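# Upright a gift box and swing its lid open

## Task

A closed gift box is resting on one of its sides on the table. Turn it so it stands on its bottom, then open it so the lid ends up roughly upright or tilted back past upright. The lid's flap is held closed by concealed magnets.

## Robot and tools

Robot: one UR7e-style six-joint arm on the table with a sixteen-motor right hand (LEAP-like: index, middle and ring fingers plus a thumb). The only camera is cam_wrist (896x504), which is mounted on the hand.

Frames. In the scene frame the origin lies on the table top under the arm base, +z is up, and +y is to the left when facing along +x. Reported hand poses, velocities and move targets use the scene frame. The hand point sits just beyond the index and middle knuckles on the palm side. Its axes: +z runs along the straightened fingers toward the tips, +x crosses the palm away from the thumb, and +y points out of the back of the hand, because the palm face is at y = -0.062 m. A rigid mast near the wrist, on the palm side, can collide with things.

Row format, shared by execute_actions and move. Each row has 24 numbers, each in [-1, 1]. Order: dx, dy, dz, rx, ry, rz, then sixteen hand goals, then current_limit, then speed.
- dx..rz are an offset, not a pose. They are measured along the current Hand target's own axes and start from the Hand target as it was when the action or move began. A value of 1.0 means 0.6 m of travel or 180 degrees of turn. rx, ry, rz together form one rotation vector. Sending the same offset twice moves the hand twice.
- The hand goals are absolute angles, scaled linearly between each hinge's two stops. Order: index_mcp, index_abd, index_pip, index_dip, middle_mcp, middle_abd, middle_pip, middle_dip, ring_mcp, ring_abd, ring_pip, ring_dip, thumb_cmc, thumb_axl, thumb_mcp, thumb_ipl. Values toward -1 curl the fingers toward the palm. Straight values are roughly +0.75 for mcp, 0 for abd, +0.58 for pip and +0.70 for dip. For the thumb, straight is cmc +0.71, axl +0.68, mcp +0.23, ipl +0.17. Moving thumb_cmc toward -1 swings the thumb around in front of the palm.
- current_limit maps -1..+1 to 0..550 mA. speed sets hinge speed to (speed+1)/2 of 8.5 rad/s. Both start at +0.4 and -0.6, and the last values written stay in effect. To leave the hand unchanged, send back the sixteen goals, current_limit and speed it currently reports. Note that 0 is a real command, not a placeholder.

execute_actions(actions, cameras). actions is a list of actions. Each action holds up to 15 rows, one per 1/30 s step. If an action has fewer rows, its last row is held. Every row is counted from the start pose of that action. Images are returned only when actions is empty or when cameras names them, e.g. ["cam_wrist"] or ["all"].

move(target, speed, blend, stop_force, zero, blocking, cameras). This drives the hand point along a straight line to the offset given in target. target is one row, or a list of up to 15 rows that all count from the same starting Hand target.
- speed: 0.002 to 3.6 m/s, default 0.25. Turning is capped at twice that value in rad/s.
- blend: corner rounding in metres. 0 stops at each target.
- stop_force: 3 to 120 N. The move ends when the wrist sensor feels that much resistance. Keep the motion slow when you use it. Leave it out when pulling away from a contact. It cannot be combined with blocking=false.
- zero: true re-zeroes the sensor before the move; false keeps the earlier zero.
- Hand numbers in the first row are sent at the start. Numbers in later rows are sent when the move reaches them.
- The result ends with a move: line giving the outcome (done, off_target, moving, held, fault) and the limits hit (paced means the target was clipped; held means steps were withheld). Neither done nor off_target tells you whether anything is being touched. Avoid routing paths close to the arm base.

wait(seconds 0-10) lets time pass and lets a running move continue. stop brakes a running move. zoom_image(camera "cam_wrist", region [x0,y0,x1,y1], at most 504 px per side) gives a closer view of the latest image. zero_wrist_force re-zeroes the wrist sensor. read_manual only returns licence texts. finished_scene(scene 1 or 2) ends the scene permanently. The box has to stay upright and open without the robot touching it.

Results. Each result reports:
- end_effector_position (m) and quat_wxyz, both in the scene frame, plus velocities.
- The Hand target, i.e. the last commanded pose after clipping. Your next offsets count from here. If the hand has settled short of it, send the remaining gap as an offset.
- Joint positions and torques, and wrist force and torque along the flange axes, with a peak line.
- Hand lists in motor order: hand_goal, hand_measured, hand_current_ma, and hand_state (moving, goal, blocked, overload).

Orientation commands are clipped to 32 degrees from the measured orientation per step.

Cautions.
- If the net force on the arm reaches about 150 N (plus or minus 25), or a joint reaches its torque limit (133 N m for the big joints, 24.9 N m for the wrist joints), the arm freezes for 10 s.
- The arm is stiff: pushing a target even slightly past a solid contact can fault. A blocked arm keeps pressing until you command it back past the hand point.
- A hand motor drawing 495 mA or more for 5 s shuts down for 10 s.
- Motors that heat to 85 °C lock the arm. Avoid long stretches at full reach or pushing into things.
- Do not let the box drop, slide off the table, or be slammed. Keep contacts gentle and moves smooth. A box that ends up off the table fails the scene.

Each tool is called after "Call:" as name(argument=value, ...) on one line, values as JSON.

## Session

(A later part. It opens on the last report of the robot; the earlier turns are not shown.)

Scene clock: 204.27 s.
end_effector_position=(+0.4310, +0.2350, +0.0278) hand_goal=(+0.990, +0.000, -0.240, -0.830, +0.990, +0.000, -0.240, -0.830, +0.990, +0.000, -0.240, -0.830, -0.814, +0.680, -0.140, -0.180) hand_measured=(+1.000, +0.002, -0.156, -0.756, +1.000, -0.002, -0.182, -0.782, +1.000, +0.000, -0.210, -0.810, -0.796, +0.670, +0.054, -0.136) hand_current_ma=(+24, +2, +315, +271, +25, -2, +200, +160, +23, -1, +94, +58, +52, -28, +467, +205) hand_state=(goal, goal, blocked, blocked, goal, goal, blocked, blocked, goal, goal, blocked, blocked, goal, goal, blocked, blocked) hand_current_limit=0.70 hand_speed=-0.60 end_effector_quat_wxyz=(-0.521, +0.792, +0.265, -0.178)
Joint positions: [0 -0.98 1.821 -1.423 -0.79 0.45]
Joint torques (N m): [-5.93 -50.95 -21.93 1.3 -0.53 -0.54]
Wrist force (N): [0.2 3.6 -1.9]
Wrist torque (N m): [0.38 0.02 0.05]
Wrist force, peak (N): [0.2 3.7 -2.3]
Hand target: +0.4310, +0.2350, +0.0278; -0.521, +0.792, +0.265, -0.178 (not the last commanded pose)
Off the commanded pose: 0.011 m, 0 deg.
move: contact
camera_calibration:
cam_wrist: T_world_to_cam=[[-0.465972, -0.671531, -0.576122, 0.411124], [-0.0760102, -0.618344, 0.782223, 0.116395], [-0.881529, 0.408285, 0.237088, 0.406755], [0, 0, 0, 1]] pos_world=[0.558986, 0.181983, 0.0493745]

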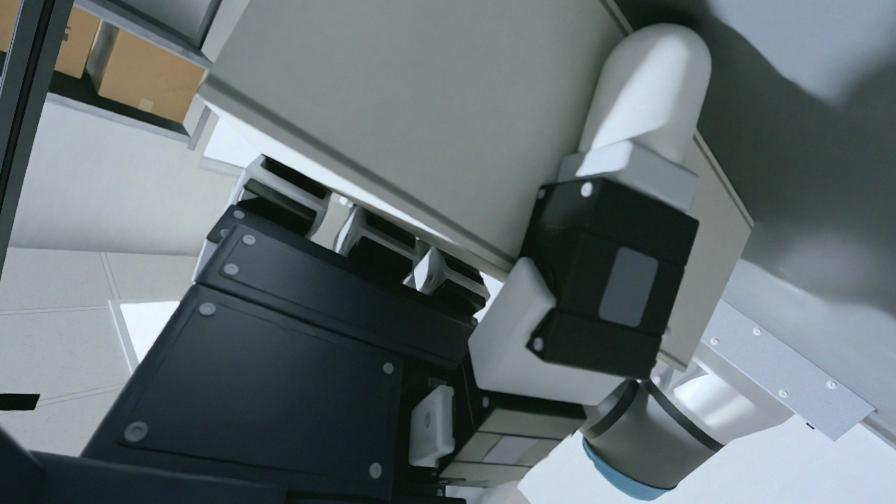

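Call:
execute_actions(actions=[[[0,0,0,0,0,0,0.99,0,-0.16,-0.76,0.99,0,-0.185,-0.785,0.99,0,-0.21,-0.81,-0.814,0.68,-0.06,-0.13,0.7,-0.6]],[[0,0,0,0,0,0,0.99,0,-0.16,-0.76,0.99,0,-0.185,-0.785,0.99,0,-0.21,-0.81,-0.814,0.68,0.12,0.1,0.7,-0.6]]], cameras=["all"])

Call:
zoom_image(camera="cam_wrist", region=[200, 60, 560, 280])

Scene clock: 206.03 s.
end_effector_position=(+0.4310, +0.2350, +0.0278) hand_goal=(+0.990, +0.000, -0.160, -0.760, +0.990, +0.000, -0.184, -0.784, +0.990, +0.000, -0.210, -0.810, -0.814, +0.680, +0.120, +0.100) hand_measured=(+0.984, +0.002, -0.158, -0.756, +0.984, -0.002, -0.182, -0.780, +0.984, +0.000, -0.208, -0.806, -0.806, +0.678, +0.118, +0.098) hand_current_ma=(-16, +2, +3, +8, -14, -2, +3, +6, -15, -1, +3, +6, +16, -4, -7, -5) hand_state=(goal, goal, goal, goal, goal, goal, goal, goal, goal, goal, goal, goal, goal, goal, goal, goal) hand_current_limit=0.70 hand_speed=-0.60 end_effector_quat_wxyz=(-0.521, +0.792, +0.265, -0.178)
Joint positions: [0 -0.98 1.821 -1.423 -0.79 0.45]
Joint torques (N m): [-5.51 -49.12 -20.11 0.41 -0.4 -0.88]
Wrist force (N): [0.1 2.6 -2.4]
Wrist torque (N m): [0.38 0.04 0.04]
Wrist force, peak (N): [0.3 3.8 -2.1]
Hand target: +0.4310, +0.2350, +0.0278; -0.521, +0.792, +0.265, -0.178
Off the commanded pose: 0.000 m, 0 deg.
Step readings (end_effector_position):
0: (+0.4310, +0.2350, +0.0278)
1: (+0.4310, +0.2350, +0.0278)
2: (+0.4310, +0.2350, +0.0278)
4: (+0.4310, +0.2350, +0.0278)
8: (+0.4310, +0.2350, +0.0278)
15: (+0.4310, +0.2350, +0.0278)
16: (+0.4310, +0.2350, +0.0278)
17: (+0.4310, +0.2350, +0.0278)
19: (+0.4310, +0.2350, +0.0278)
23: (+0.4310, +0.2350, +0.0278)
30: (+0.4310, +0.2350, +0.0278)
camera_calibration:
cam_wrist: T_world_to_cam=[[-0.465975, -0.67156, -0.576085, 0.41113], [-0.0759878, -0.618313, 0.78225, 0.116375], [-0.881529, 0.408285, 0.237088, 0.406755], [0, 0, 0, 1]] pos_world=[0.558986, 0.181983, 0.0493743]

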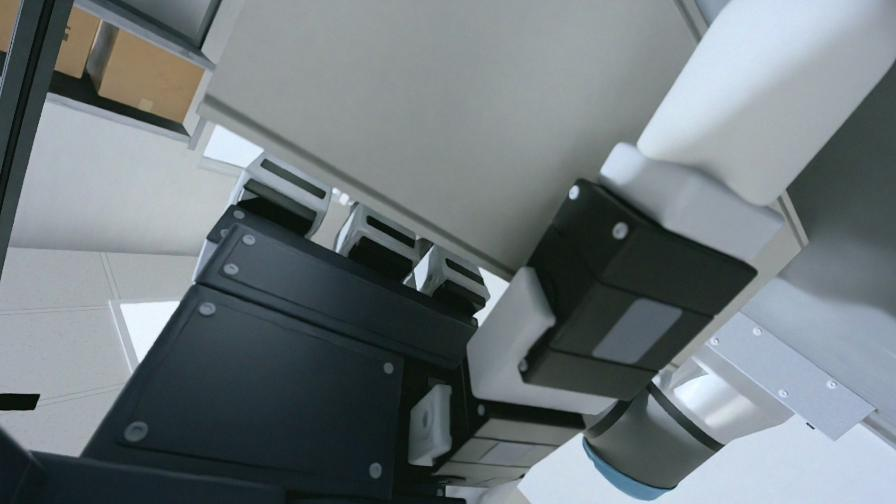

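Scaled by 1.400.

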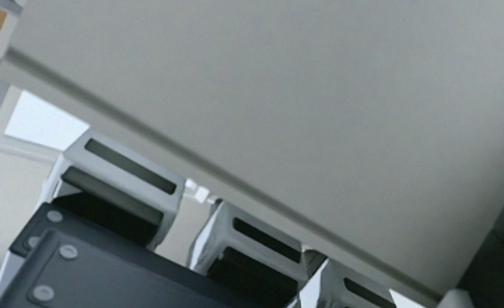

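Call:
execute_actions(actions=[[[0,0,0,0,0,0,0.89,0,0.285,-0.174,0.754,0,0.066,0.188,0.89,0,0.285,-0.174,-0.814,0.68,0.08,0.05,0.6,-0.3]]])

Call:
move(target=[0,-0.011,-0.0048,0,0,0,0.89,0,0.285,-0.174,0.754,0,0.066,0.188,0.89,0,0.285,-0.174,-0.814,0.68,0.08,0.05,0.6,-0.3], speed=0.05)

Call:
execute_actions(actions=[[[0,0,0,0,0,0,0.89,0,0.285,-0.174,0.754,0,-0.241,0.188,0.89,0,0.285,-0.174,-0.814,0.68,-0.1,-0.14,0.6,-0.6]],[[0,0,0,0,0,0,0.822,0,0.285,-0.55,0.72,0,-0.35,0.145,0.822,0,0.285,-0.55,-0.814,0.68,-0.2,-0.25,0.78,-0.6]],[[0,0,0,0,0,0,0.8,0,0.26,-0.68,0.68,0,-0.5,0.1,0.8,0,0.2,-0.74,-0.814,0.68,-0.3,-0.3,0.78,-0.6]],[[0,0,0,0,0,0,0.76,0,0.22,-0.78,0.66,0,-0.55,0.08,0.76,0,0.12,-0.83,-0.814,0.68,-0.3,-0.3,0.78,-0.6]]], cameras=["all"])

Scene clock: 210.97 s.
end_effector_position=(+0.4310, +0.2350, +0.0278) hand_goal=(+0.890, +0.000, +0.286, -0.174, +0.754, +0.000, +0.066, +0.188, +0.890, +0.000, +0.286, -0.174, -0.814, +0.680, +0.080, +0.050) hand_measured=(+0.882, +0.002, +0.278, -0.178, +0.748, -0.002, +0.060, +0.186, +0.882, +0.000, +0.280, -0.176, -0.808, +0.678, +0.082, +0.052) hand_current_ma=(-18, +2, -16, -6, -14, -2, -11, -5, -17, -1, -15, -5, +16, -4, +3, +5) hand_state=(goal, goal, goal, goal, goal, goal, goal, goal, goal, goal, goal, goal, goal, goal, goal, goal) hand_current_limit=0.60 hand_speed=-0.30 end_effector_quat_wxyz=(-0.521, +0.792, +0.265, -0.178)
Joint positions: [0 -0.98 1.821 -1.423 -0.79 0.45]
Joint torques (N m): [-5.92 -38.5 -13.55 -1.65 0.46 -1.12]
Wrist force (N): [0.2 2.6 -2.5]
Wrist torque (N m): [0.38 0.03 0.05]
Wrist force, peak (N): [0.2 2.9 -2.5]
Hand target: +0.4310, +0.2350, +0.0278; -0.521, +0.792, +0.265, -0.178
Off the commanded pose: 0.000 m, 0 deg.
Step readings (end_effector_position):
0: (+0.4310, +0.2350, +0.0278)
1: (+0.4310, +0.2350, +0.0278)
2: (+0.4310, +0.2350, +0.0278)
4: (+0.4310, +0.2350, +0.0278)
8: (+0.4310, +0.2350, +0.0278)
15: (+0.4310, +0.2350, +0.0278)

Scene clock: 211.77 s.
end_effector_position=(+0.4311, +0.2349, +0.0348) hand_goal=(+0.890, +0.000, +0.286, -0.174, +0.754, +0.000, +0.066, +0.188, +0.890, +0.000, +0.286, -0.174, -0.814, +0.680, +0.080, +0.050) hand_measured=(+0.882, +0.002, +0.278, -0.178, +0.748, -0.002, +0.060, +0.186, +0.882, +0.000, +0.280, -0.176, -0.808, +0.678, +0.082, +0.052) hand_current_ma=(-18, +2, -16, -6, -14, -2, -11, -5, -18, -1, -15, -5, +16, -4, +3, +5) hand_state=(goal, goal, goal, goal, goal, goal, goal, goal, goal, goal, goal, goal, goal, goal, goal, goal) hand_current_limit=0.60 hand_speed=-0.30 end_effector_quat_wxyz=(-0.521, +0.792, +0.265, -0.178)
Joint positions: [0 -0.992 1.818 -1.407 -0.79 0.45]
Joint torques (N m): [-0.18 -51.1 -22.05 1.17 1.62 1.02]
Wrist force (N): [0.2 2.5 -2.4]
Wrist torque (N m): [0.36 0.02 0.06]
Wrist force, peak (N): [0.3 2.8 -2.6]
Hand target: +0.4310, +0.2350, +0.0350; -0.521, +0.792, +0.265, -0.178
Off the commanded pose: 0.000 m, 0 deg.
move: done

Scene clock: 213.97 s.
end_effector_position=(+0.4311, +0.2350, +0.0350) hand_goal=(+0.760, +0.000, +0.220, -0.780, +0.660, +0.000, -0.550, +0.080, +0.760, +0.000, +0.120, -0.830, -0.814, +0.680, -0.300, -0.300) hand_measured=(+0.760, -0.004, +0.254, -0.738, +0.812, -0.004, -0.276, +0.094, +0.774, +0.000, +0.172, -0.784, -0.774, +0.696, +0.098, -0.186) hand_current_ma=(+0, -7, +106, +139, +490, -6, +489, +39, +38, +0, +175, +151, +134, +55, +490, +489) hand_state=(goal, goal, blocked, blocked, blocked, goal, blocked, goal, goal, goal, blocked, blocked, blocked, goal, blocked, blocked) hand_current_limit=0.78 hand_speed=-0.60 end_effector_quat_wxyz=(-0.521, +0.792, +0.265, -0.178)
Joint positions: [0 -0.993 1.817 -1.407 -0.79 0.45]
Joint torques (N m): [3.77 -42.18 -18.68 -1.13 0.83 0.71]
Wrist force (N): [0.2 0.5 -2.7]
Wrist torque (N m): [0.26 0.01 0.07]
Wrist force, peak (N): [-0.1 -3.5 -3.6]
Hand target: +0.4310, +0.2350, +0.0350; -0.521, +0.792, +0.265, -0.178
Off the commanded pose: 0.000 m, 0 deg.
Step readings (end_effector_position):
0: (+0.4311, +0.2349, +0.0348)
1: (+0.4311, +0.2349, +0.0348)
2: (+0.4311, +0.2349, +0.0349)
4: (+0.4311, +0.2349, +0.0349)
8: (+0.4310, +0.2349, +0.0350)
15: (+0.4311, +0.2349, +0.0350)
16: (+0.4311, +0.2349, +0.0350)
17: (+0.4311, +0.2349, +0.0350)
19: (+0.4311, +0.2350, +0.0350)
23: (+0.4311, +0.2350, +0.0350)
30: (+0.4311, +0.2350, +0.0350)
31: (+0.4311, +0.2350, +0.0350)
32: (+0.4311, +0.2350, +0.0350)
34: (+0.4311, +0.2350, +0.0350)
38: (+0.4311, +0.2350, +0.0350)
45: (+0.4311, +0.2350, +0.0350)
46: (+0.4311, +0.2350, +0.0350)
47: (+0.4310, +0.2350, +0.0350)
49: (+0.4311, +0.2350, +0.0350)
53: (+0.4311, +0.2350, +0.0350)
60: (+0.4311, +0.2350, +0.0350)
camera_calibration:
cam_wrist: T_world_to_cam=[[-0.465972, -0.671531, -0.576122, 0.41533], [-0.0760102, -0.618344, 0.782223, 0.110684], [-0.881529, 0.408285, 0.237088, 0.405024], [0, 0, 0, 1]] pos_world=[0.558986, 0.181983, 0.0566745]

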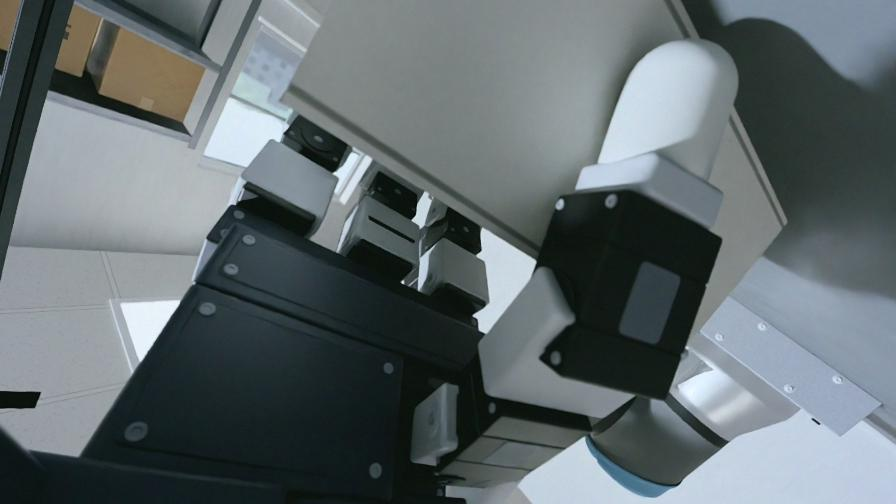

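Call:
execute_actions(actions=[[[0,0,0,0,0,0,0.89,0,0.285,-0.174,0.754,0,0.066,0.188,0.89,0,0.285,-0.174,-0.814,0.68,0.12,0.1,0.6,-0.3]]])

Call:
move(target=[[0,-0.1681,-0.0733,0,0,0,0.89,0,0.285,-0.174,0.754,0,0.066,0.188,0.89,0,0.285,-0.174,-0.814,0.68,0.12,0.1,0.6,-0.3],[-0.0162,-0.1695,-0.0077,-0.249,0.019,0.019,0.99,0,-0.236,-0.623,0.99,0,-0.236,-0.623,0.99,0,-0.236,-0.623,-0.571,0.68,-0.281,0.0054,0.4,-0.2],[-0.0162,-0.09,0.027,-0.249,0.019,0.019,0.99,0,-0.236,-0.623,0.99,0,-0.236,-0.623,0.99,0,-0.236,-0.623,-0.571,0.68,-0.281,0.0054,0.4,-0.2]], speed=[0.12,0.2,0.1], cameras=["all"])

Scene clock: 223.90 s.
end_effector_position=(+0.4311, +0.2350, +0.0350) hand_goal=(+0.890, +0.000, +0.286, -0.174, +0.754, +0.000, +0.066, +0.188, +0.890, +0.000, +0.286, -0.174, -0.814, +0.680, +0.120, +0.100) hand_measured=(+0.868, -0.004, +0.282, -0.178, +0.748, -0.004, +0.060, +0.186, +0.870, +0.000, +0.280, -0.176, -0.806, +0.682, +0.122, +0.098) hand_current_ma=(-66, -6, -8, -6, -14, -6, -11, -3, -60, +0, -12, -5, +16, +6, +2, -5) hand_state=(blocked, goal, goal, goal, goal, goal, goal, goal, blocked, goal, goal, goal, goal, goal, goal, goal) hand_current_limit=0.60 hand_speed=-0.30 end_effector_quat_wxyz=(-0.521, +0.792, +0.265, -0.178)
Joint positions: [0 -0.993 1.817 -1.407 -0.79 0.45]
Joint torques (N m): [3.21 -37.42 -7.55 -0.45 0.18 0.61]
Wrist force (N): [0.2 2.5 -2.5]
Wrist torque (N m): [0.37 0.03 0.05]
Wrist force, peak (N): [0.0 3.1 -2.8]
Hand target: +0.4310, +0.2350, +0.0350; -0.521, +0.792, +0.265, -0.178
Off the commanded pose: 0.000 m, 0 deg.
Step readings (end_effector_position):
0: (+0.4311, +0.2350, +0.0350)
1: (+0.4311, +0.2350, +0.0350)
2: (+0.4311, +0.2350, +0.0350)
4: (+0.4311, +0.2350, +0.0350)
8: (+0.4311, +0.2350, +0.0350)
15: (+0.4311, +0.2350, +0.0350)

Scene clock: 229.67 s.
end_effector_position=(+0.4016, +0.2581, +0.0784) hand_goal=(+0.990, +0.000, -0.236, -0.622, +0.990, +0.000, -0.236, -0.622, +0.990, +0.000, -0.236, -0.622, -0.570, +0.680, -0.280, +0.006) hand_measured=(+0.978, -0.004, -0.232, -0.618, +0.978, -0.004, -0.232, -0.618, +0.978, +0.000, -0.232, -0.618, -0.572, +0.682, -0.280, +0.008) hand_current_ma=(-36, -6, +9, +8, -30, -6, +8, +6, -34, +0, +9, +6, -5, +4, +1, +3) hand_state=(goal, goal, goal, goal, goal, goal, goal, goal, goal, goal, goal, goal, goal, goal, goal, goal) hand_current_limit=0.40 hand_speed=-0.20 end_effector_quat_wxyz=(-0.182, +0.943, +0.274, -0.055)
Joint positions: [0.333 -1.278 2.109 -2.276 -1.204 1.272]
Joint torques (N m): [4.86 -23.96 -5.35 -3.75 0.01 1.21]
Wrist force (N): [1.4 1.3 -1.5]
Wrist torque (N m): [0.28 -0.13 0.06]
Wrist force, peak (N): [0.4 3.5 -2.2]
Hand target: +0.4017, +0.2581, +0.0783; -0.182, +0.943, +0.274, -0.055
Off the commanded pose: 0.000 m, 0 deg.
move: done
camera_calibration:
cam_wrist: T_world_to_cam=[[-0.337506, -0.913119, -0.228699, 0.425671], [-0.491634, -0.0361949, 0.870049, 0.098575], [-0.802736, 0.406083, -0.436704, 0.381132], [0, 0, 0, 1]] pos_world=[0.498078, 0.237485, 0.178028]

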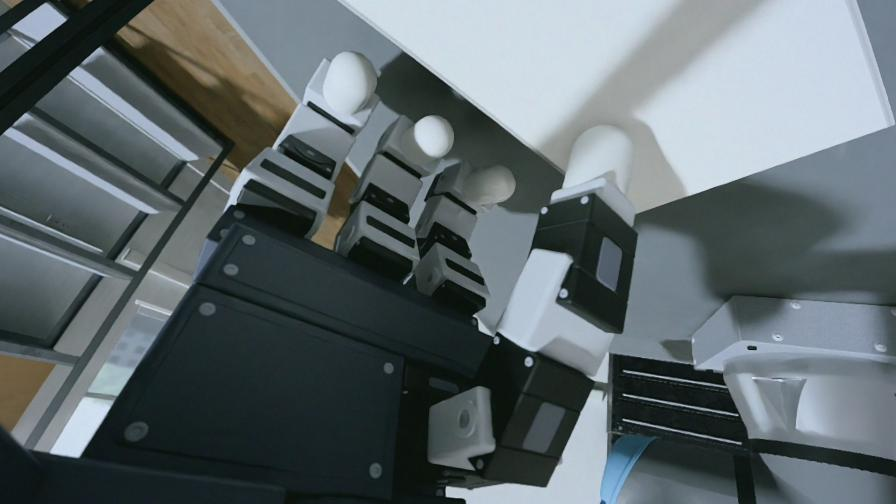

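Call:
move(target=[[0,0.0605,-0.018,0,0,0,0.99,0,-0.236,-0.623,0.99,0,-0.236,-0.623,0.99,0,-0.236,-0.623,-0.571,0.68,-0.281,0.0054,0.4,-0.2],[0,0.0829,-0.0417,0.0444,0,0,0.99,0,-0.236,-0.623,0.99,0,-0.236,-0.623,0.99,0,-0.236,-0.623,-0.571,0.68,-0.281,0.0054,0.4,-0.2]], speed=0.06, blend=[0.003,0], cameras=["all"])

Scene clock: 234.47 s.
end_effector_position=(+0.4314, +0.2113, +0.0830) hand_goal=(+0.990, +0.000, -0.236, -0.622, +0.990, +0.000, -0.236, -0.622, +0.990, +0.000, -0.236, -0.622, -0.570, +0.680, -0.280, +0.006) hand_measured=(+0.980, -0.004, -0.232, -0.618, +0.980, -0.004, -0.232, -0.618, +0.980, +0.000, -0.234, -0.620, -0.572, +0.682, -0.280, +0.008) hand_current_ma=(-29, -6, +9, +6, -27, -6, +8, +6, -25, +0, +5, +2, -5, +4, +1, +3) hand_state=(goal, goal, goal, goal, goal, goal, goal, goal, goal, goal, goal, goal, goal, goal, goal, goal) hand_current_limit=0.40 hand_speed=-0.20 end_effector_quat_wxyz=(-0.247, +0.928, +0.269, -0.074)
Joint positions: [0.163 -1.284 2.065 -2.093 -1.108 1.065]
Joint torques (N m): [-8.52 -28.96 -23.76 -0.33 2.38 -1.35]
Wrist force (N): [1.2 1.3 -1.3]
Wrist torque (N m): [0.25 -0.11 0.22]
Wrist force, peak (N): [1.4 1.6 -1.4]
Hand target: +0.4314, +0.2113, +0.0829; -0.247, +0.928, +0.269, -0.074
Off the commanded pose: 0.000 m, 0 deg.
move: done
camera_calibration:
cam_wrist: T_world_to_cam=[[-0.35822, -0.881269, -0.30829, 0.402879], [-0.425935, -0.139582, 0.893922, 0.0991569], [-0.830818, 0.451532, -0.325363, 0.419329], [0, 0, 0, 1]] pos_world=[0.534939, 0.179545, 0.171999]

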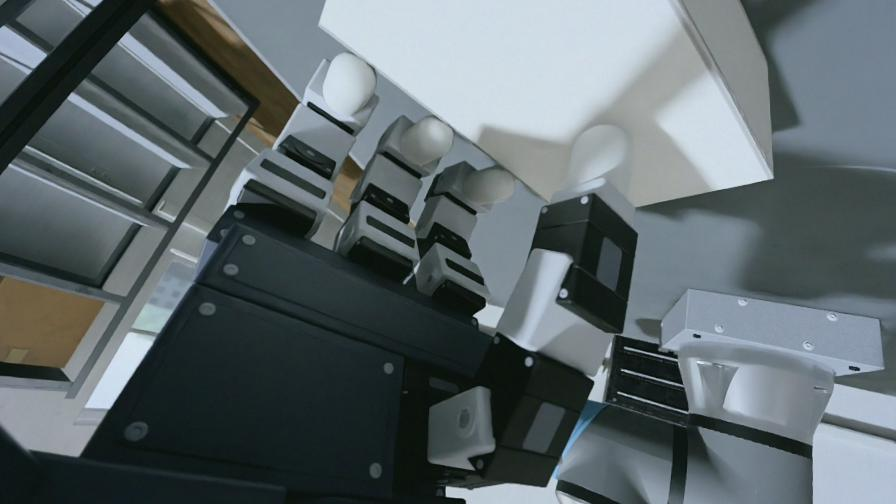

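Call:
move(target=[[0,-0.02,0.0212,-0.0167,0,0,0.99,0,-0.236,-0.623,0.99,0,-0.236,-0.623,0.99,0,-0.236,-0.623,-0.571,0.68,-0.056,-0.103,0.6,-0.2],[0,0.0142,0.0168,-0.0167,0,0,0.99,0,-0.236,-0.623,0.99,0,-0.236,-0.623,0.99,0,-0.236,-0.623,-0.571,0.68,-0.056,-0.103,0.6,-0.2],[0,0.031,0.0302,-0.0167,0,0,0.99,0,-0.236,-0.623,0.99,0,-0.236,-0.623,0.99,0,-0.236,-0.623,-0.571,0.68,-0.056,-0.103,0.6,-0.2]], speed=[0.08,0.08,0.04], cameras=["all"])

Scene clock: 239.07 s.
end_effector_position=(+0.4351, +0.2052, +0.0580) hand_goal=(+0.990, +0.000, -0.236, -0.622, +0.990, +0.000, -0.236, -0.622, +0.990, +0.000, -0.236, -0.622, -0.570, +0.680, -0.056, -0.102) hand_measured=(+0.980, -0.004, -0.234, -0.620, +0.980, -0.004, -0.234, -0.620, +0.980, +0.000, -0.234, -0.620, -0.570, +0.682, -0.008, -0.102) hand_current_ma=(-27, -6, +5, +3, -27, -6, +4, +2, -25, +0, +5, +2, +0, +4, +219, +2) hand_state=(goal, goal, goal, goal, goal, goal, goal, goal, goal, goal, goal, goal, goal, goal, blocked, goal) hand_current_limit=0.60 hand_speed=-0.20 end_effector_quat_wxyz=(-0.223, +0.934, +0.271, -0.067)
Joint positions: [0.173 -1.236 2.092 -2.2 -1.152 1.087]
Joint torques (N m): [-8.34 -17.1 -1.37 -3 -0.99 -2]
Wrist force (N): [1.0 -9.3 -13.8]
Wrist torque (N m): [-0.62 -0.29 0.36]
Wrist force, peak (N): [1.1 -9.1 -14.0]
Hand target: +0.4351, +0.2052, +0.0579; -0.223, +0.934, +0.271, -0.067
Off the commanded pose: 0.000 m, 0 deg.
move: done
camera_calibration:
cam_wrist: T_world_to_cam=[[-0.349702, -0.894343, -0.279033, 0.388427], [-0.450728, -0.100496, 0.886986, 0.125302], [-0.821312, 0.435949, -0.367962, 0.418531], [0, 0, 0, 1]] pos_world=[0.536055, 0.177521, 0.151246]

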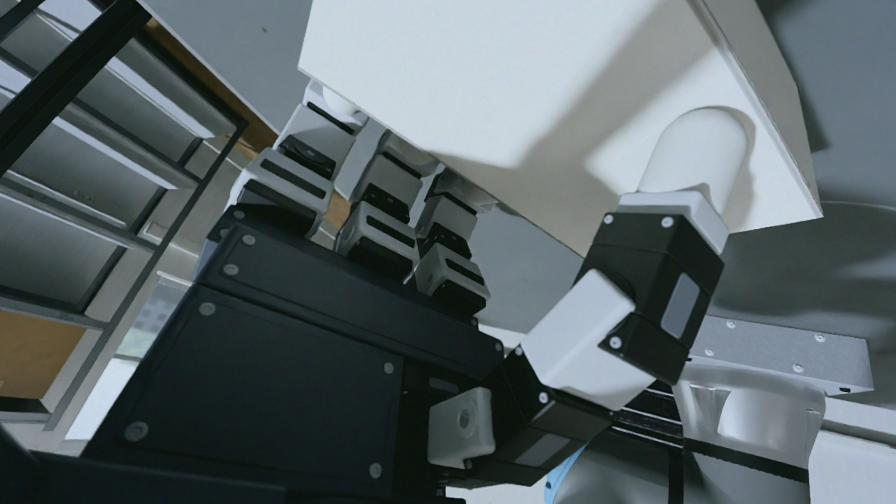

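Call:
move(target=[0,0.0234,-0.0308,0.0833,0,0,0.99,0,-0.236,-0.623,0.99,0,-0.236,-0.623,0.99,0,-0.236,-0.623,-0.571,0.68,-0.056,-0.103,0.6,-0.2], speed=0.04, cameras=["all"])

Scene clock: 243.17 s.
end_effector_position=(+0.4464, +0.1876, +0.0681) hand_goal=(+0.990, +0.000, -0.236, -0.622, +0.990, +0.000, -0.236, -0.622, +0.990, +0.000, -0.236, -0.622, -0.570, +0.680, -0.056, -0.102) hand_measured=(+0.980, -0.004, -0.234, -0.620, +0.980, -0.004, -0.234, -0.620, +0.980, +0.000, -0.234, -0.620, -0.576, +0.680, +0.042, -0.076) hand_current_ma=(-27, -6, +5, +3, -27, -6, +4, +2, -25, +0, +5, +2, -14, +1, +440, +106) hand_state=(goal, goal, goal, goal, goal, goal, goal, goal, goal, goal, goal, goal, goal, goal, blocked, blocked) hand_current_limit=0.60 hand_speed=-0.20 end_effector_quat_wxyz=(-0.342, +0.897, +0.260, -0.102)
Joint positions: [0.029 -1.216 1.997 -1.881 -0.984 0.85]
Joint torques (N m): [-6.3 -20.85 -17.75 1.11 2.75 -1.39]
Wrist force (N): [1.2 -5.6 -13.8]
Wrist torque (N m): [-0.53 -0.24 0.25]
Wrist force, peak (N): [1.0 -10.5 -15.0]
Hand target: +0.4464, +0.1876, +0.0681; -0.343, +0.897, +0.260, -0.102
Off the commanded pose: 0.000 m, 0 deg.
move: done
camera_calibration:
cam_wrist: T_world_to_cam=[[-0.399916, -0.81668, -0.416053, 0.396578], [-0.325144, -0.298, 0.897484, 0.100018], [-0.856941, 0.494196, -0.146364, 0.42902], [0, 0, 0, 1]] pos_world=[0.558763, 0.141663, 0.138026]

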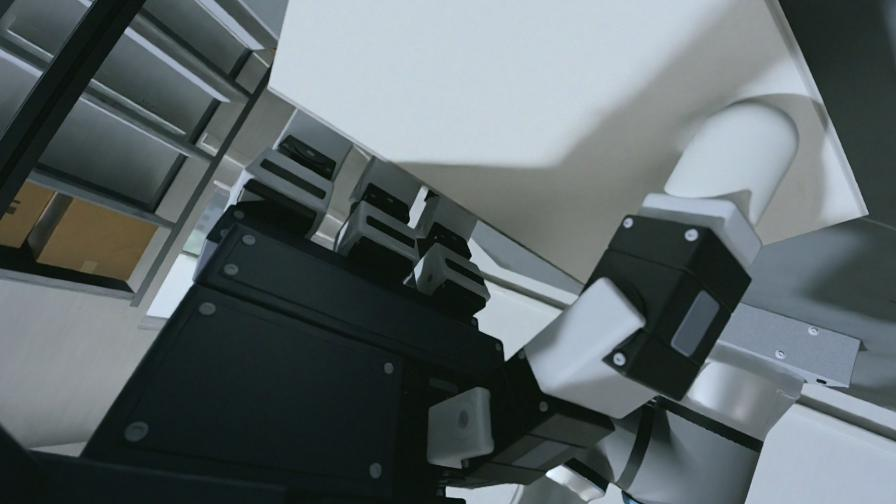

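Call:
move(target=[0,0.0221,-0.0277,0.0778,0,0,0.99,0,-0.236,-0.623,0.99,0,-0.236,-0.623,0.99,0,-0.236,-0.623,-0.571,0.68,-0.056,-0.103,0.5,-0.2], speed=0.04, cameras=["all"])

Scene clock: 248.40 s.
end_effector_position=(+0.4576, +0.1700, +0.0716) hand_goal=(+0.990, +0.000, -0.236, -0.622, +0.990, +0.000, -0.236, -0.622, +0.990, +0.000, -0.236, -0.622, -0.570, +0.680, -0.056, -0.102) hand_measured=(+1.000, -0.004, -0.228, -0.632, +0.996, -0.004, -0.236, -0.630, +0.990, +0.000, -0.236, -0.628, -0.570, +0.680, +0.002, -0.088) hand_current_ma=(+24, -5, +20, -24, +13, -6, +0, -18, +0, +0, +0, -11, -1, +0, +279, +55) hand_state=(goal, goal, goal, goal, goal, goal, goal, goal, goal, goal, goal, goal, goal, goal, blocked, goal) hand_current_limit=0.50 hand_speed=-0.20 end_effector_quat_wxyz=(-0.449, +0.849, +0.246, -0.133)
Joint positions: [-0.083 -1.13 1.867 -1.541 -0.886 0.599]
Joint torques (N m): [-7.42 -29.87 -23.02 0.61 2.16 -1.42]
Wrist force (N): [1.3 -1.3 -3.3]
Wrist torque (N m): [0.37 -0.06 0.19]
Wrist force, peak (N): [1.3 -5.9 -14.2]
Hand target: +0.4576, +0.1699, +0.0716; -0.449, +0.849, +0.246, -0.133
Off the commanded pose: 0.000 m, 0 deg.
move: done
camera_calibration:
cam_wrist: T_world_to_cam=[[-0.462404, -0.719343, -0.518389, 0.407465], [-0.210352, -0.478958, 0.852262, 0.0767217], [-0.861356, 0.503134, 0.0701569, 0.432923], [0, 0, 0, 1]] pos_world=[0.577452, 0.112035, 0.115466]

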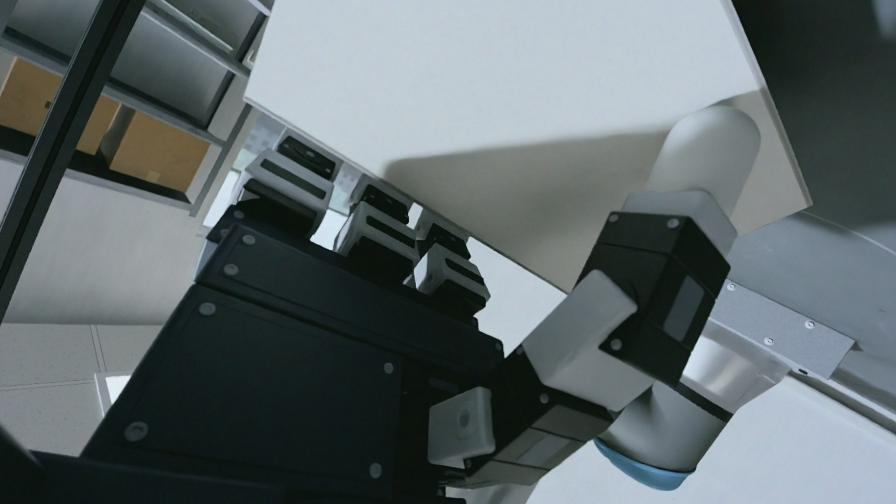

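Call:
move(target=[[0,0.0237,-0.027,0.0889,0,0,0.99,0,-0.236,-0.623,0.99,0,-0.236,-0.623,0.99,0,-0.236,-0.623,-0.571,0.68,-0.056,-0.103,0.5,-0.2],[0,0.041,-0.0395,0.1333,0,0,0.99,0,-0.236,-0.623,0.99,0,-0.236,-0.623,0.99,0,-0.236,-0.623,-0.571,0.68,-0.056,-0.103,0.5,-0.2],[0,0.0523,-0.0475,0.1611,0,0,0.99,0,-0.236,-0.623,0.99,0,-0.236,-0.623,0.99,0,-0.236,-0.623,-0.571,0.68,-0.056,-0.103,0.5,-0.2]], speed=0.04, blend=[0.004,0.004,0], cameras=["all"])

Scene clock: 256.47 s.
end_effector_position=(+0.4797, +0.1352, +0.0616) hand_goal=(+0.990, +0.000, -0.236, -0.622, +0.990, +0.000, -0.236, -0.622, +0.990, +0.000, -0.236, -0.622, -0.570, +0.680, -0.056, -0.102) hand_measured=(+1.000, -0.004, -0.222, -0.722, +1.000, -0.004, -0.240, -0.722, +1.000, -0.002, -0.250, -0.726, -0.568, +0.680, -0.014, -0.088) hand_current_ma=(+27, -5, +36, -394, +28, -6, -8, -392, +28, -3, -34, -410, +2, +0, +186, +48) hand_state=(goal, goal, goal, blocked, goal, goal, goal, blocked, goal, goal, goal, blocked, goal, goal, blocked, goal) hand_current_limit=0.50 hand_speed=-0.20 end_effector_quat_wxyz=(-0.647, +0.709, +0.205, -0.190)
Joint positions: [-0.234 -0.794 1.508 -0.828 -0.85 0.091]
Joint torques (N m): [-6.7 -19.69 -18.75 -8.98 0.72 -2]
Wrist force (N): [-12.9 -58.7 -5.1]
Wrist torque (N m): [1.82 -0.31 -1.81]
Wrist force, peak (N): [-12.9 -58.7 -5.1]
Hand target: +0.4797, +0.1351, +0.0616; -0.647, +0.709, +0.205, -0.190
Off the commanded pose: 0.000 m, 0 deg.
move: done
camera_calibration:
cam_wrist: T_world_to_cam=[[-0.622816, -0.468036, -0.626931, 0.437167], [-0.00984864, -0.796571, 0.604465, 0.0352009], [-0.782307, 0.382644, 0.491508, 0.42254], [0, 0, 0, 1]] pos_world=[0.603177, 0.070967, 0.0451141]

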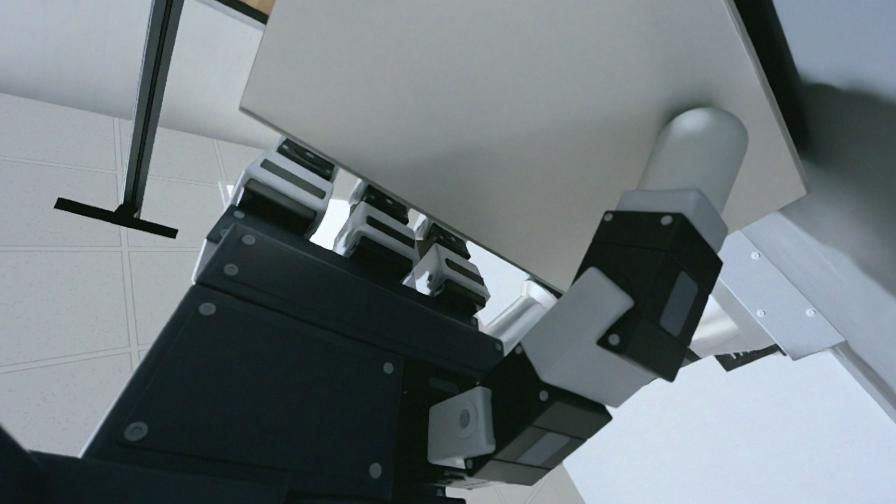

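Call:
move(target=[0,-0.02,-0.0017,0,0,0,0.99,0,-0.236,-0.623,0.99,0,-0.236,-0.623,0.99,0,-0.236,-0.623,-0.571,0.68,-0.056,-0.103,0.5,-0.2], speed=0.05, cameras=["all"])

Scene clock: 257.70 s.
end_effector_position=(+0.4797, +0.1352, +0.0735) hand_goal=(+0.990, +0.000, -0.236, -0.622, +0.990, +0.000, -0.236, -0.622, +0.990, +0.000, -0.236, -0.622, -0.570, +0.680, -0.056, -0.102) hand_measured=(+0.984, -0.004, -0.234, -0.624, +0.984, -0.004, -0.240, -0.624, +0.984, -0.002, -0.242, -0.624, -0.570, +0.680, -0.048, -0.098) hand_current_ma=(-16, -5, +2, -6, -14, -6, -6, -4, -15, -3, -13, -4, +1, +0, +27, +14) hand_state=(goal, goal, goal, goal, goal, goal, goal, goal, goal, goal, goal, goal, goal, goal, goal, goal) hand_current_limit=0.50 hand_speed=-0.20 end_effector_quat_wxyz=(-0.647, +0.709, +0.205, -0.190)
Joint positions: [-0.234 -0.812 1.503 -0.806 -0.85 0.09]
Joint torques (N m): [5.47 -57.13 -22.59 2.59 1.92 0.51]
Wrist force (N): [0.4 2.6 -3.2]
Wrist torque (N m): [0.37 0.03 0.18]
Wrist force, peak (N): [-13.3 -58.9 -5.0]
Hand target: +0.4797, +0.1352, +0.0736; -0.647, +0.709, +0.205, -0.190
Off the commanded pose: 0.000 m, 0 deg.
move: done
camera_calibration:
cam_wrist: T_world_to_cam=[[-0.622926, -0.467845, -0.626965, 0.444682], [-0.00980023, -0.796727, 0.60426, 0.0280627], [-0.78222, 0.382553, 0.491717, 0.416761], [0, 0, 0, 1]] pos_world=[0.603277, 0.0709671, 0.0569142]

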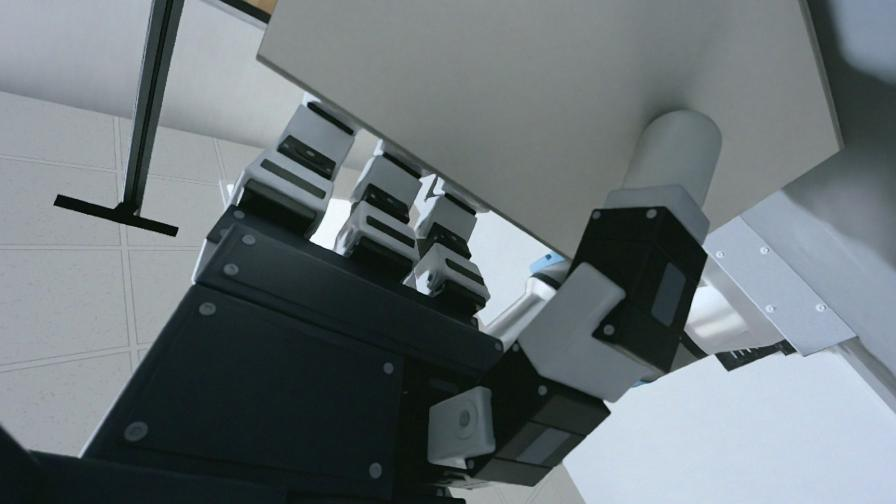

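Call:
move(target=[[0,-0.166,-0.0145,0,0,0,0.99,0,-0.236,-0.623,0.99,0,-0.236,-0.623,0.99,0,-0.236,-0.623,-0.571,0.68,-0.056,-0.103,0.5,-0.2],[-0.0222,-0.2643,-0.0653,-0.389,0.0078,0.0056,0.164,0,0.576,0.696,0.754,0,0.197,0.319,0.164,0,0.576,0.696,0.714,0.68,0.226,0.168,0.75,-0.2]], speed=[0.12,0.35], blend=[0.02,0], cameras=["all"])

Scene clock: 266.77 s.
end_effector_position=(+0.4825, +0.1075, +0.2351) hand_goal=(+0.164, +0.000, +0.576, +0.696, +0.754, +0.000, +0.198, +0.320, +0.164, +0.000, +0.576, +0.696, +0.714, +0.680, +0.226, +0.168) hand_measured=(+0.172, -0.004, +0.574, +0.694, +0.754, -0.004, +0.196, +0.318, +0.172, -0.002, +0.574, +0.694, +0.708, +0.680, +0.216, +0.164) hand_current_ma=(+21, -5, -3, -5, +0, -6, -4, -4, +21, -3, -3, -4, -13, +0, -30, -10) hand_state=(goal, goal, goal, goal, goal, goal, goal, goal, goal, goal, goal, goal, goal, goal, goal, goal) hand_current_limit=0.75 hand_speed=-0.20 end_effector_quat_wxyz=(-0.124, +0.956, +0.263, -0.036)
Joint positions: [0.059 -1.487 1.876 -1.815 -1.35 1.033]
Joint torques (N m): [5.08 -34.86 -10.47 -3.61 -1.2 1.12]
Wrist force (N): [1.5 1.1 -1.2]
Wrist torque (N m): [0.31 -0.11 0.08]
Wrist force, peak (N): [0.2 3.3 -3.3]
Hand target: +0.4825, +0.1075, +0.2351; -0.124, +0.956, +0.263, -0.036
Off the commanded pose: 0.000 m, 0 deg.
move: done
camera_calibration:
cam_wrist: T_world_to_cam=[[-0.350246, -0.923526, -0.156294, 0.341534], [-0.547916, 0.0666754, 0.833872, 0.0211418], [-0.759681, 0.377696, -0.529368, 0.579765], [0, 0, 0, 1]] pos_world=[0.571641, 0.0950311, 0.342659]

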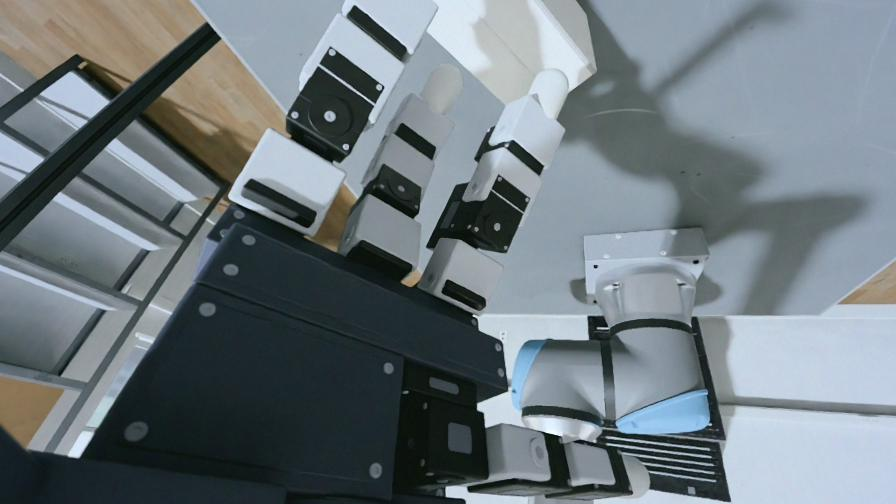

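Call:
move(target=[0,0.0195,0.0725,0,0,0,0.164,0,0.576,0.696,0.754,0,0.197,0.319,0.164,0,0.576,0.696,0.714,0.68,0.226,0.168,0.75,-0.2], speed=0.12)

Call:
move(target=[0,0.013,0.0483,0,0,0,0.164,0,0.576,0.696,0.754,0,0.197,0.319,0.164,0,0.576,0.696,0.714,0.68,0.226,0.168,0.75,-0.2], speed=0.012, stop_force=18, cameras=["all"])

Scene clock: 268.47 s.
end_effector_position=(+0.4825, +0.1073, +0.1902) hand_goal=(+0.164, +0.000, +0.576, +0.696, +0.754, +0.000, +0.198, +0.320, +0.164, +0.000, +0.576, +0.696, +0.714, +0.680, +0.226, +0.168) hand_measured=(+0.172, -0.004, +0.574, +0.694, +0.754, -0.004, +0.196, +0.318, +0.172, -0.002, +0.574, +0.694, +0.708, +0.680, +0.216, +0.164) hand_current_ma=(+21, -5, -3, -5, +0, -6, -4, -4, +21, -3, -3, -4, -13, +0, -30, -10) hand_state=(goal, goal, goal, goal, goal, goal, goal, goal, goal, goal, goal, goal, goal, goal, goal, goal) hand_current_limit=0.75 hand_speed=-0.20 end_effector_quat_wxyz=(-0.124, +0.956, +0.263, -0.036)
Joint positions: [0.059 -1.44 1.95 -1.936 -1.35 1.032]
Joint torques (N m): [-2.94 -21.31 -9.08 -3.5 -1.33 1.02]
Wrist force (N): [1.5 1.4 -1.1]
Wrist torque (N m): [0.34 -0.12 0.15]
Wrist force, peak (N): [1.5 1.1 -1.6]
Hand target: +0.4825, +0.1073, +0.1901; -0.124, +0.956, +0.263, -0.036
Off the commanded pose: 0.000 m, 0 deg.
move: done

Scene clock: 270.23 s.
end_effector_position=(+0.4825, +0.1073, +0.1838) hand_goal=(+0.164, +0.000, +0.576, +0.696, +0.754, +0.000, +0.198, +0.320, +0.164, +0.000, +0.576, +0.696, +0.714, +0.680, +0.226, +0.168) hand_measured=(+0.168, -0.002, +0.574, +0.694, +0.780, -0.002, +0.158, +0.280, +0.166, -0.002, +0.574, +0.694, +0.708, +0.680, +0.216, +0.164) hand_current_ma=(+9, -5, -3, -5, +81, -4, -129, -128, +2, -3, -3, -4, -13, +0, -30, -10) hand_state=(goal, goal, goal, goal, blocked, goal, blocked, blocked, goal, goal, goal, goal, goal, goal, goal, goal) hand_current_limit=0.75 hand_speed=-0.20 end_effector_quat_wxyz=(-0.124, +0.956, +0.263, -0.036)
Joint positions: [0.059 -1.432 1.96 -1.954 -1.35 1.032]
Joint torques (N m): [-6.11 -33.12 -25.82 -0.33 -1.27 1.06]
Wrist force (N): [1.5 -2.6 -8.0]
Wrist torque (N m): [0.87 0.07 0.04]
Wrist force, peak (N): [1.2 -8.7 -18.0]
Hand target: +0.4825, +0.1073, +0.1838; -0.124, +0.956, +0.263, -0.036 (not the last commanded pose)
Off the commanded pose: 0.024 m, 0 deg.
move: contact
camera_calibration:
cam_wrist: T_world_to_cam=[[-0.350144, -0.923559, -0.156328, 0.333271], [-0.548057, 0.06665, 0.833782, 0.0641247], [-0.759627, 0.377621, -0.5295, 0.552646], [0, 0, 0, 1]] pos_world=[0.571641, 0.0948314, 0.291259]

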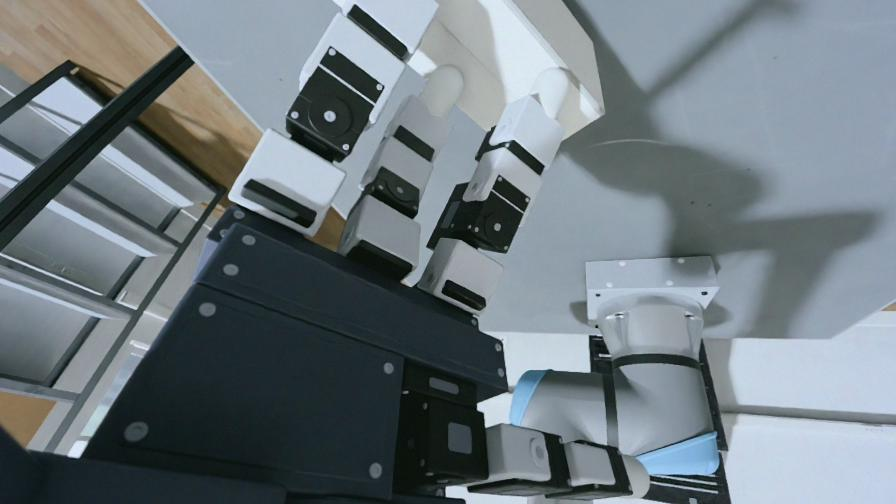

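Call:
zoom_image(camera="cam_wrist", region=[380, 0, 640, 150])

Scaled by 1.938.

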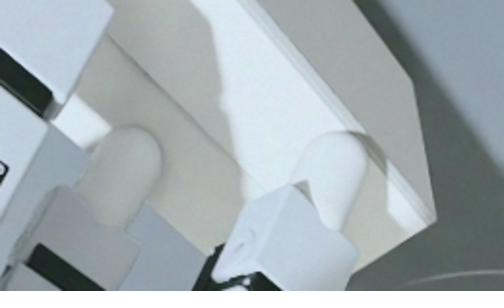

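Call:
move(target=[[0,0.0013,0.0048,0,0,0,0.164,0,0.576,0.696,0.754,0,0.197,0.319,0.164,0,0.576,0.696,0.714,0.68,0.226,0.168,0.75,-0.2],[0,0.0335,-0.0038,0,0,0,0.164,0,0.576,0.696,0.754,0,0.197,0.319,0.164,0,0.576,0.696,0.714,0.68,0.226,0.168,0.75,-0.2]], speed=0.02, blend=[0.002,0], cameras=["all"])

Call:
zoom_image(camera="cam_wrist", region=[380, 0, 640, 150])

Scene clock: 272.53 s.
end_effector_position=(+0.4927, +0.0903, +0.1809) hand_goal=(+0.164, +0.000, +0.576, +0.696, +0.754, +0.000, +0.198, +0.320, +0.164, +0.000, +0.576, +0.696, +0.714, +0.680, +0.226, +0.168) hand_measured=(+0.148, -0.002, +0.566, +0.692, +0.780, +0.000, +0.128, +0.258, +0.146, +0.000, +0.564, +0.692, +0.708, +0.680, +0.216, +0.164) hand_current_ma=(-43, -3, -23, -7, +84, -1, -254, -217, -52, -1, -28, -8, -13, +0, -30, -10) hand_state=(goal, goal, goal, goal, blocked, goal, blocked, blocked, goal, goal, goal, goal, goal, goal, goal, goal) hand_current_limit=0.75 hand_speed=-0.20 end_effector_quat_wxyz=(-0.124, +0.956, +0.263, -0.036)
Joint positions: [0.025 -1.417 1.948 -1.95 -1.355 0.998]
Joint torques (N m): [-10.09 -9.39 -19.38 0.53 -2.89 -1.42]
Wrist force (N): [1.2 -11.2 -23.6]
Wrist torque (N m): [1.59 0.42 -0.07]
Wrist force, peak (N): [1.9 -11.8 -24.3]
Hand target: +0.4928, +0.0901, +0.1809; -0.124, +0.956, +0.263, -0.036
Off the commanded pose: 0.000 m, 0 deg.
move: done; blend cut to 0.0015 m at target 1
camera_calibration:
cam_wrist: T_world_to_cam=[[-0.350144, -0.923559, -0.156328, 0.320654], [-0.548057, 0.06665, 0.833782, 0.0732111], [-0.759627, 0.377621, -0.5295, 0.565202], [0, 0, 0, 1]] pos_world=[0.581741, 0.0778314, 0.288359]

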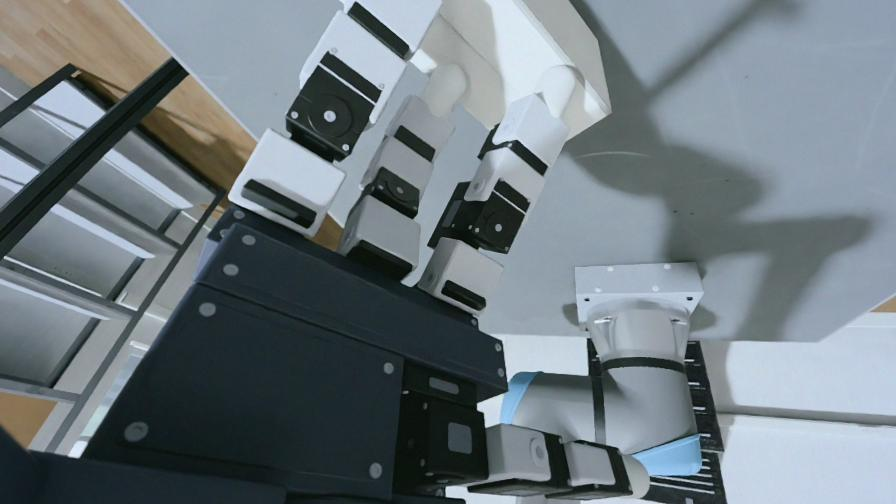

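Scaled by 1.938.

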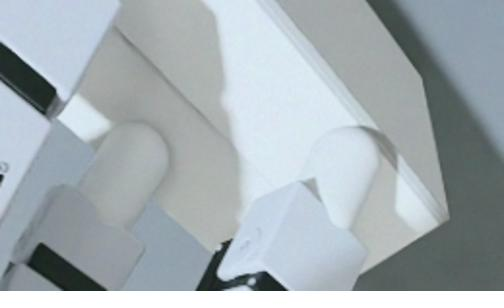

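Call:
move(target=[[0,-0.0216,-0.0805,0,0,0,0.164,0,0.576,0.696,0.754,0,0.197,0.319,0.164,0,0.576,0.696,0.714,0.68,0.226,0.168,0.75,-0.2],[0,0.0273,-0.0937,0,0,0,0.364,0,0.576,0.696,0.701,0,0.504,0.623,0.364,0,0.576,0.696,0.714,0.68,0.226,0.168,0.75,-0.2],[0,0.0422,-0.039,0,0,0,0.364,0,0.576,0.696,0.701,0,0.504,0.623,0.364,0,0.576,0.696,0.714,0.68,0.226,0.168,0.75,-0.2]], speed=[0.1,0.15,0.1])

Call:
move(target=[0,0.013,0.0483,0,0,0,0.364,0,0.576,0.696,0.701,0,0.504,0.623,0.364,0,0.576,0.696,0.714,0.68,0.226,0.168,0.75,-0.2], speed=0.012, stop_force=22, cameras=["all"])

Call:
zoom_image(camera="cam_wrist", region=[380, 0, 680, 174])

Scene clock: 278.10 s.
end_effector_position=(+0.5084, +0.0640, +0.1971) hand_goal=(+0.364, +0.000, +0.576, +0.696, +0.702, +0.000, +0.504, +0.624, +0.364, +0.000, +0.576, +0.696, +0.714, +0.680, +0.226, +0.168) hand_measured=(+0.364, -0.002, +0.574, +0.694, +0.702, -0.004, +0.500, +0.622, +0.364, +0.000, +0.574, +0.694, +0.708, +0.680, +0.216, +0.164) hand_current_ma=(-1, -3, -2, -6, -1, -6, -7, -5, -1, -1, -2, -4, -12, +0, -30, -10) hand_state=(goal, goal, goal, goal, goal, goal, goal, goal, goal, goal, goal, goal, goal, goal, goal, goal) hand_current_limit=0.75 hand_speed=-0.20 end_effector_quat_wxyz=(-0.124, +0.956, +0.263, -0.036)
Joint positions: [-0.026 -1.414 1.895 -1.889 -1.363 0.947]
Joint torques (N m): [-7.3 -23.31 -9.4 -3.75 -1.19 0.35]
Wrist force (N): [1.1 1.5 -0.9]
Wrist torque (N m): [0.31 -0.07 0.16]
Wrist force, peak (N): [1.2 -11.1 -24.1]
Hand target: +0.5084, +0.0640, +0.1970; -0.124, +0.956, +0.263, -0.036
Off the commanded pose: 0.000 m, 0 deg.
move: done

Scene clock: 279.50 s.
end_effector_position=(+0.5085, +0.0639, +0.1951) hand_goal=(+0.364, +0.000, +0.576, +0.696, +0.702, +0.000, +0.504, +0.624, +0.364, +0.000, +0.576, +0.696, +0.714, +0.680, +0.226, +0.168) hand_measured=(+0.364, -0.002, +0.574, +0.694, +0.710, +0.000, +0.494, +0.610, +0.364, +0.002, +0.574, +0.694, +0.708, +0.680, +0.216, +0.164) hand_current_ma=(-1, -1, -2, -5, +23, +0, -24, -36, -1, +1, -2, -3, -12, +0, -30, -10) hand_state=(goal, goal, goal, goal, goal, goal, goal, goal, goal, goal, goal, goal, goal, goal, goal, goal) hand_current_limit=0.75 hand_speed=-0.20 end_effector_quat_wxyz=(-0.124, +0.956, +0.263, -0.035)
Joint positions: [-0.026 -1.412 1.898 -1.895 -1.363 0.947]
Joint torques (N m): [-4.93 -26.05 -18.8 1.14 -1.4 0.83]
Wrist force (N): [1.3 -3.5 -22.7]
Wrist torque (N m): [1.88 0.58 -0.02]
Wrist force, peak (N): [0.5 -7.4 -32.6]
Hand target: +0.5085, +0.0640, +0.1951; -0.124, +0.956, +0.263, -0.035 (not the last commanded pose)
Off the commanded pose: 0.028 m, 0 deg.
move: contact
camera_calibration:
cam_wrist: T_world_to_cam=[[-0.350107, -0.923556, -0.156425, 0.304124], [-0.548366, 0.0666935, 0.833575, 0.0720274], [-0.759421, 0.377619, -0.529797, 0.594622], [0, 0, 0, 1]] pos_world=[0.597542, 0.0515313, 0.302561]

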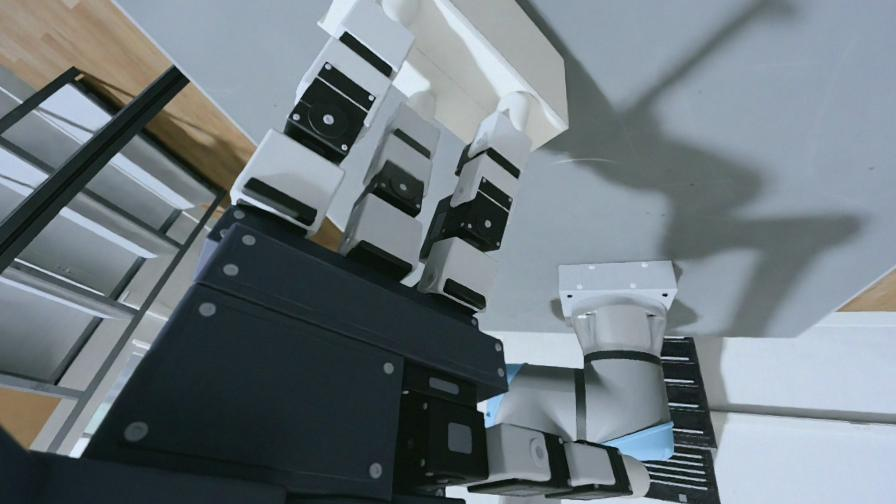

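Scaled by 1.680.

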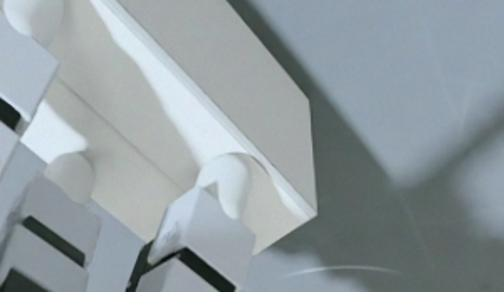

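Call:
execute_actions(actions=[[[0,0.0013,0.0048,0,0,0,0.364,0,0.576,0.696,0.701,0,0.504,0.623,0.364,0,0.576,0.696,0.714,0.68,0.226,0.168,0.75,-0.2]],[[0,0,0,0,0,0,0.15,0,0.576,0.696,0.85,0,0.504,0.623,0.15,0,0.576,0.696,0.714,0.68,0.226,0.168,0.75,-0.9]]], cameras=["cam_wrist"])

Scene clock: 283.33 s.
end_effector_position=(+0.5085, +0.0639, +0.1920) hand_goal=(+0.150, +0.000, +0.576, +0.696, +0.850, +0.000, +0.504, +0.624, +0.150, +0.000, +0.576, +0.696, +0.714, +0.680, +0.226, +0.168) hand_measured=(+0.160, +0.000, +0.574, +0.692, +0.846, -0.004, +0.500, +0.622, +0.160, +0.002, +0.574, +0.694, +0.708, +0.680, +0.216, +0.164) hand_current_ma=(+27, +0, -4, -6, -10, -6, -10, -5, +26, +5, -3, -4, -12, +0, -29, -10) hand_state=(goal, goal, goal, goal, goal, goal, goal, goal, goal, goal, goal, goal, goal, goal, goal, goal) hand_current_limit=0.75 hand_speed=-0.90 end_effector_quat_wxyz=(-0.124, +0.956, +0.263, -0.036)
Joint positions: [-0.026 -1.408 1.903 -1.903 -1.363 0.947]
Joint torques (N m): [4.45 -38.41 -27.2 -3.5 2 -1.27]
Wrist force (N): [1.2 1.5 -1.2]
Wrist torque (N m): [0.35 -0.09 0.17]
Wrist force, peak (N): [0.7 -44.8 -113.5]
Hand target: +0.5085, +0.0639, +0.1921; -0.124, +0.956, +0.263, -0.035
Off the commanded pose: 0.000 m, 0 deg.
Step readings (end_effector_position):
0: (+0.5085, +0.0639, +0.1951)
1: (+0.5085, +0.0639, +0.1951)
2: (+0.5085, +0.0639, +0.1950)
4: (+0.5086, +0.0639, +0.1942)
8: (+0.5087, +0.0640, +0.1931)
15: (+0.5086, +0.0640, +0.1924)
16: (+0.5086, +0.0640, +0.1923)
17: (+0.5085, +0.0640, +0.1923)
19: (+0.5085, +0.0640, +0.1922)
23: (+0.5084, +0.0639, +0.1920)
30: (+0.5082, +0.0639, +0.1915)
camera_calibration:
cam_wrist: T_world_to_cam=[[-0.35019, -0.923526, -0.15642, 0.303608], [-0.548238, 0.0666862, 0.833659, 0.0744339], [-0.759475, 0.377695, -0.529665, 0.593059], [0, 0, 0, 1]] pos_world=[0.597542, 0.051431, 0.29956]

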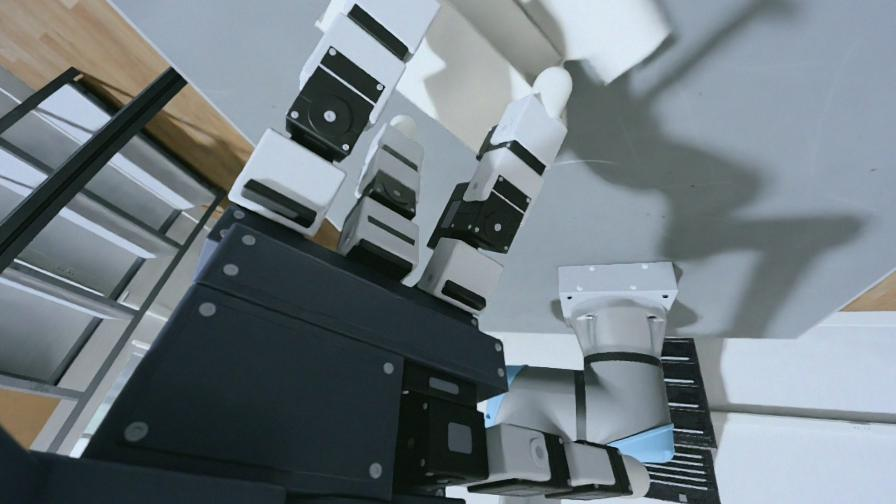

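Call:
zoom_image(camera="cam_wrist", region=[290, 0, 730, 240])

Scaled by 1.145.

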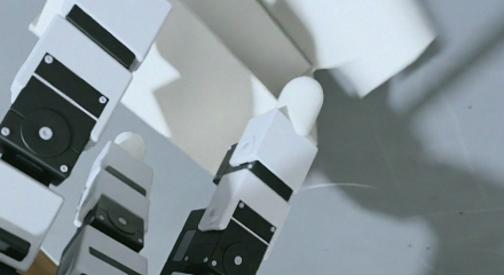

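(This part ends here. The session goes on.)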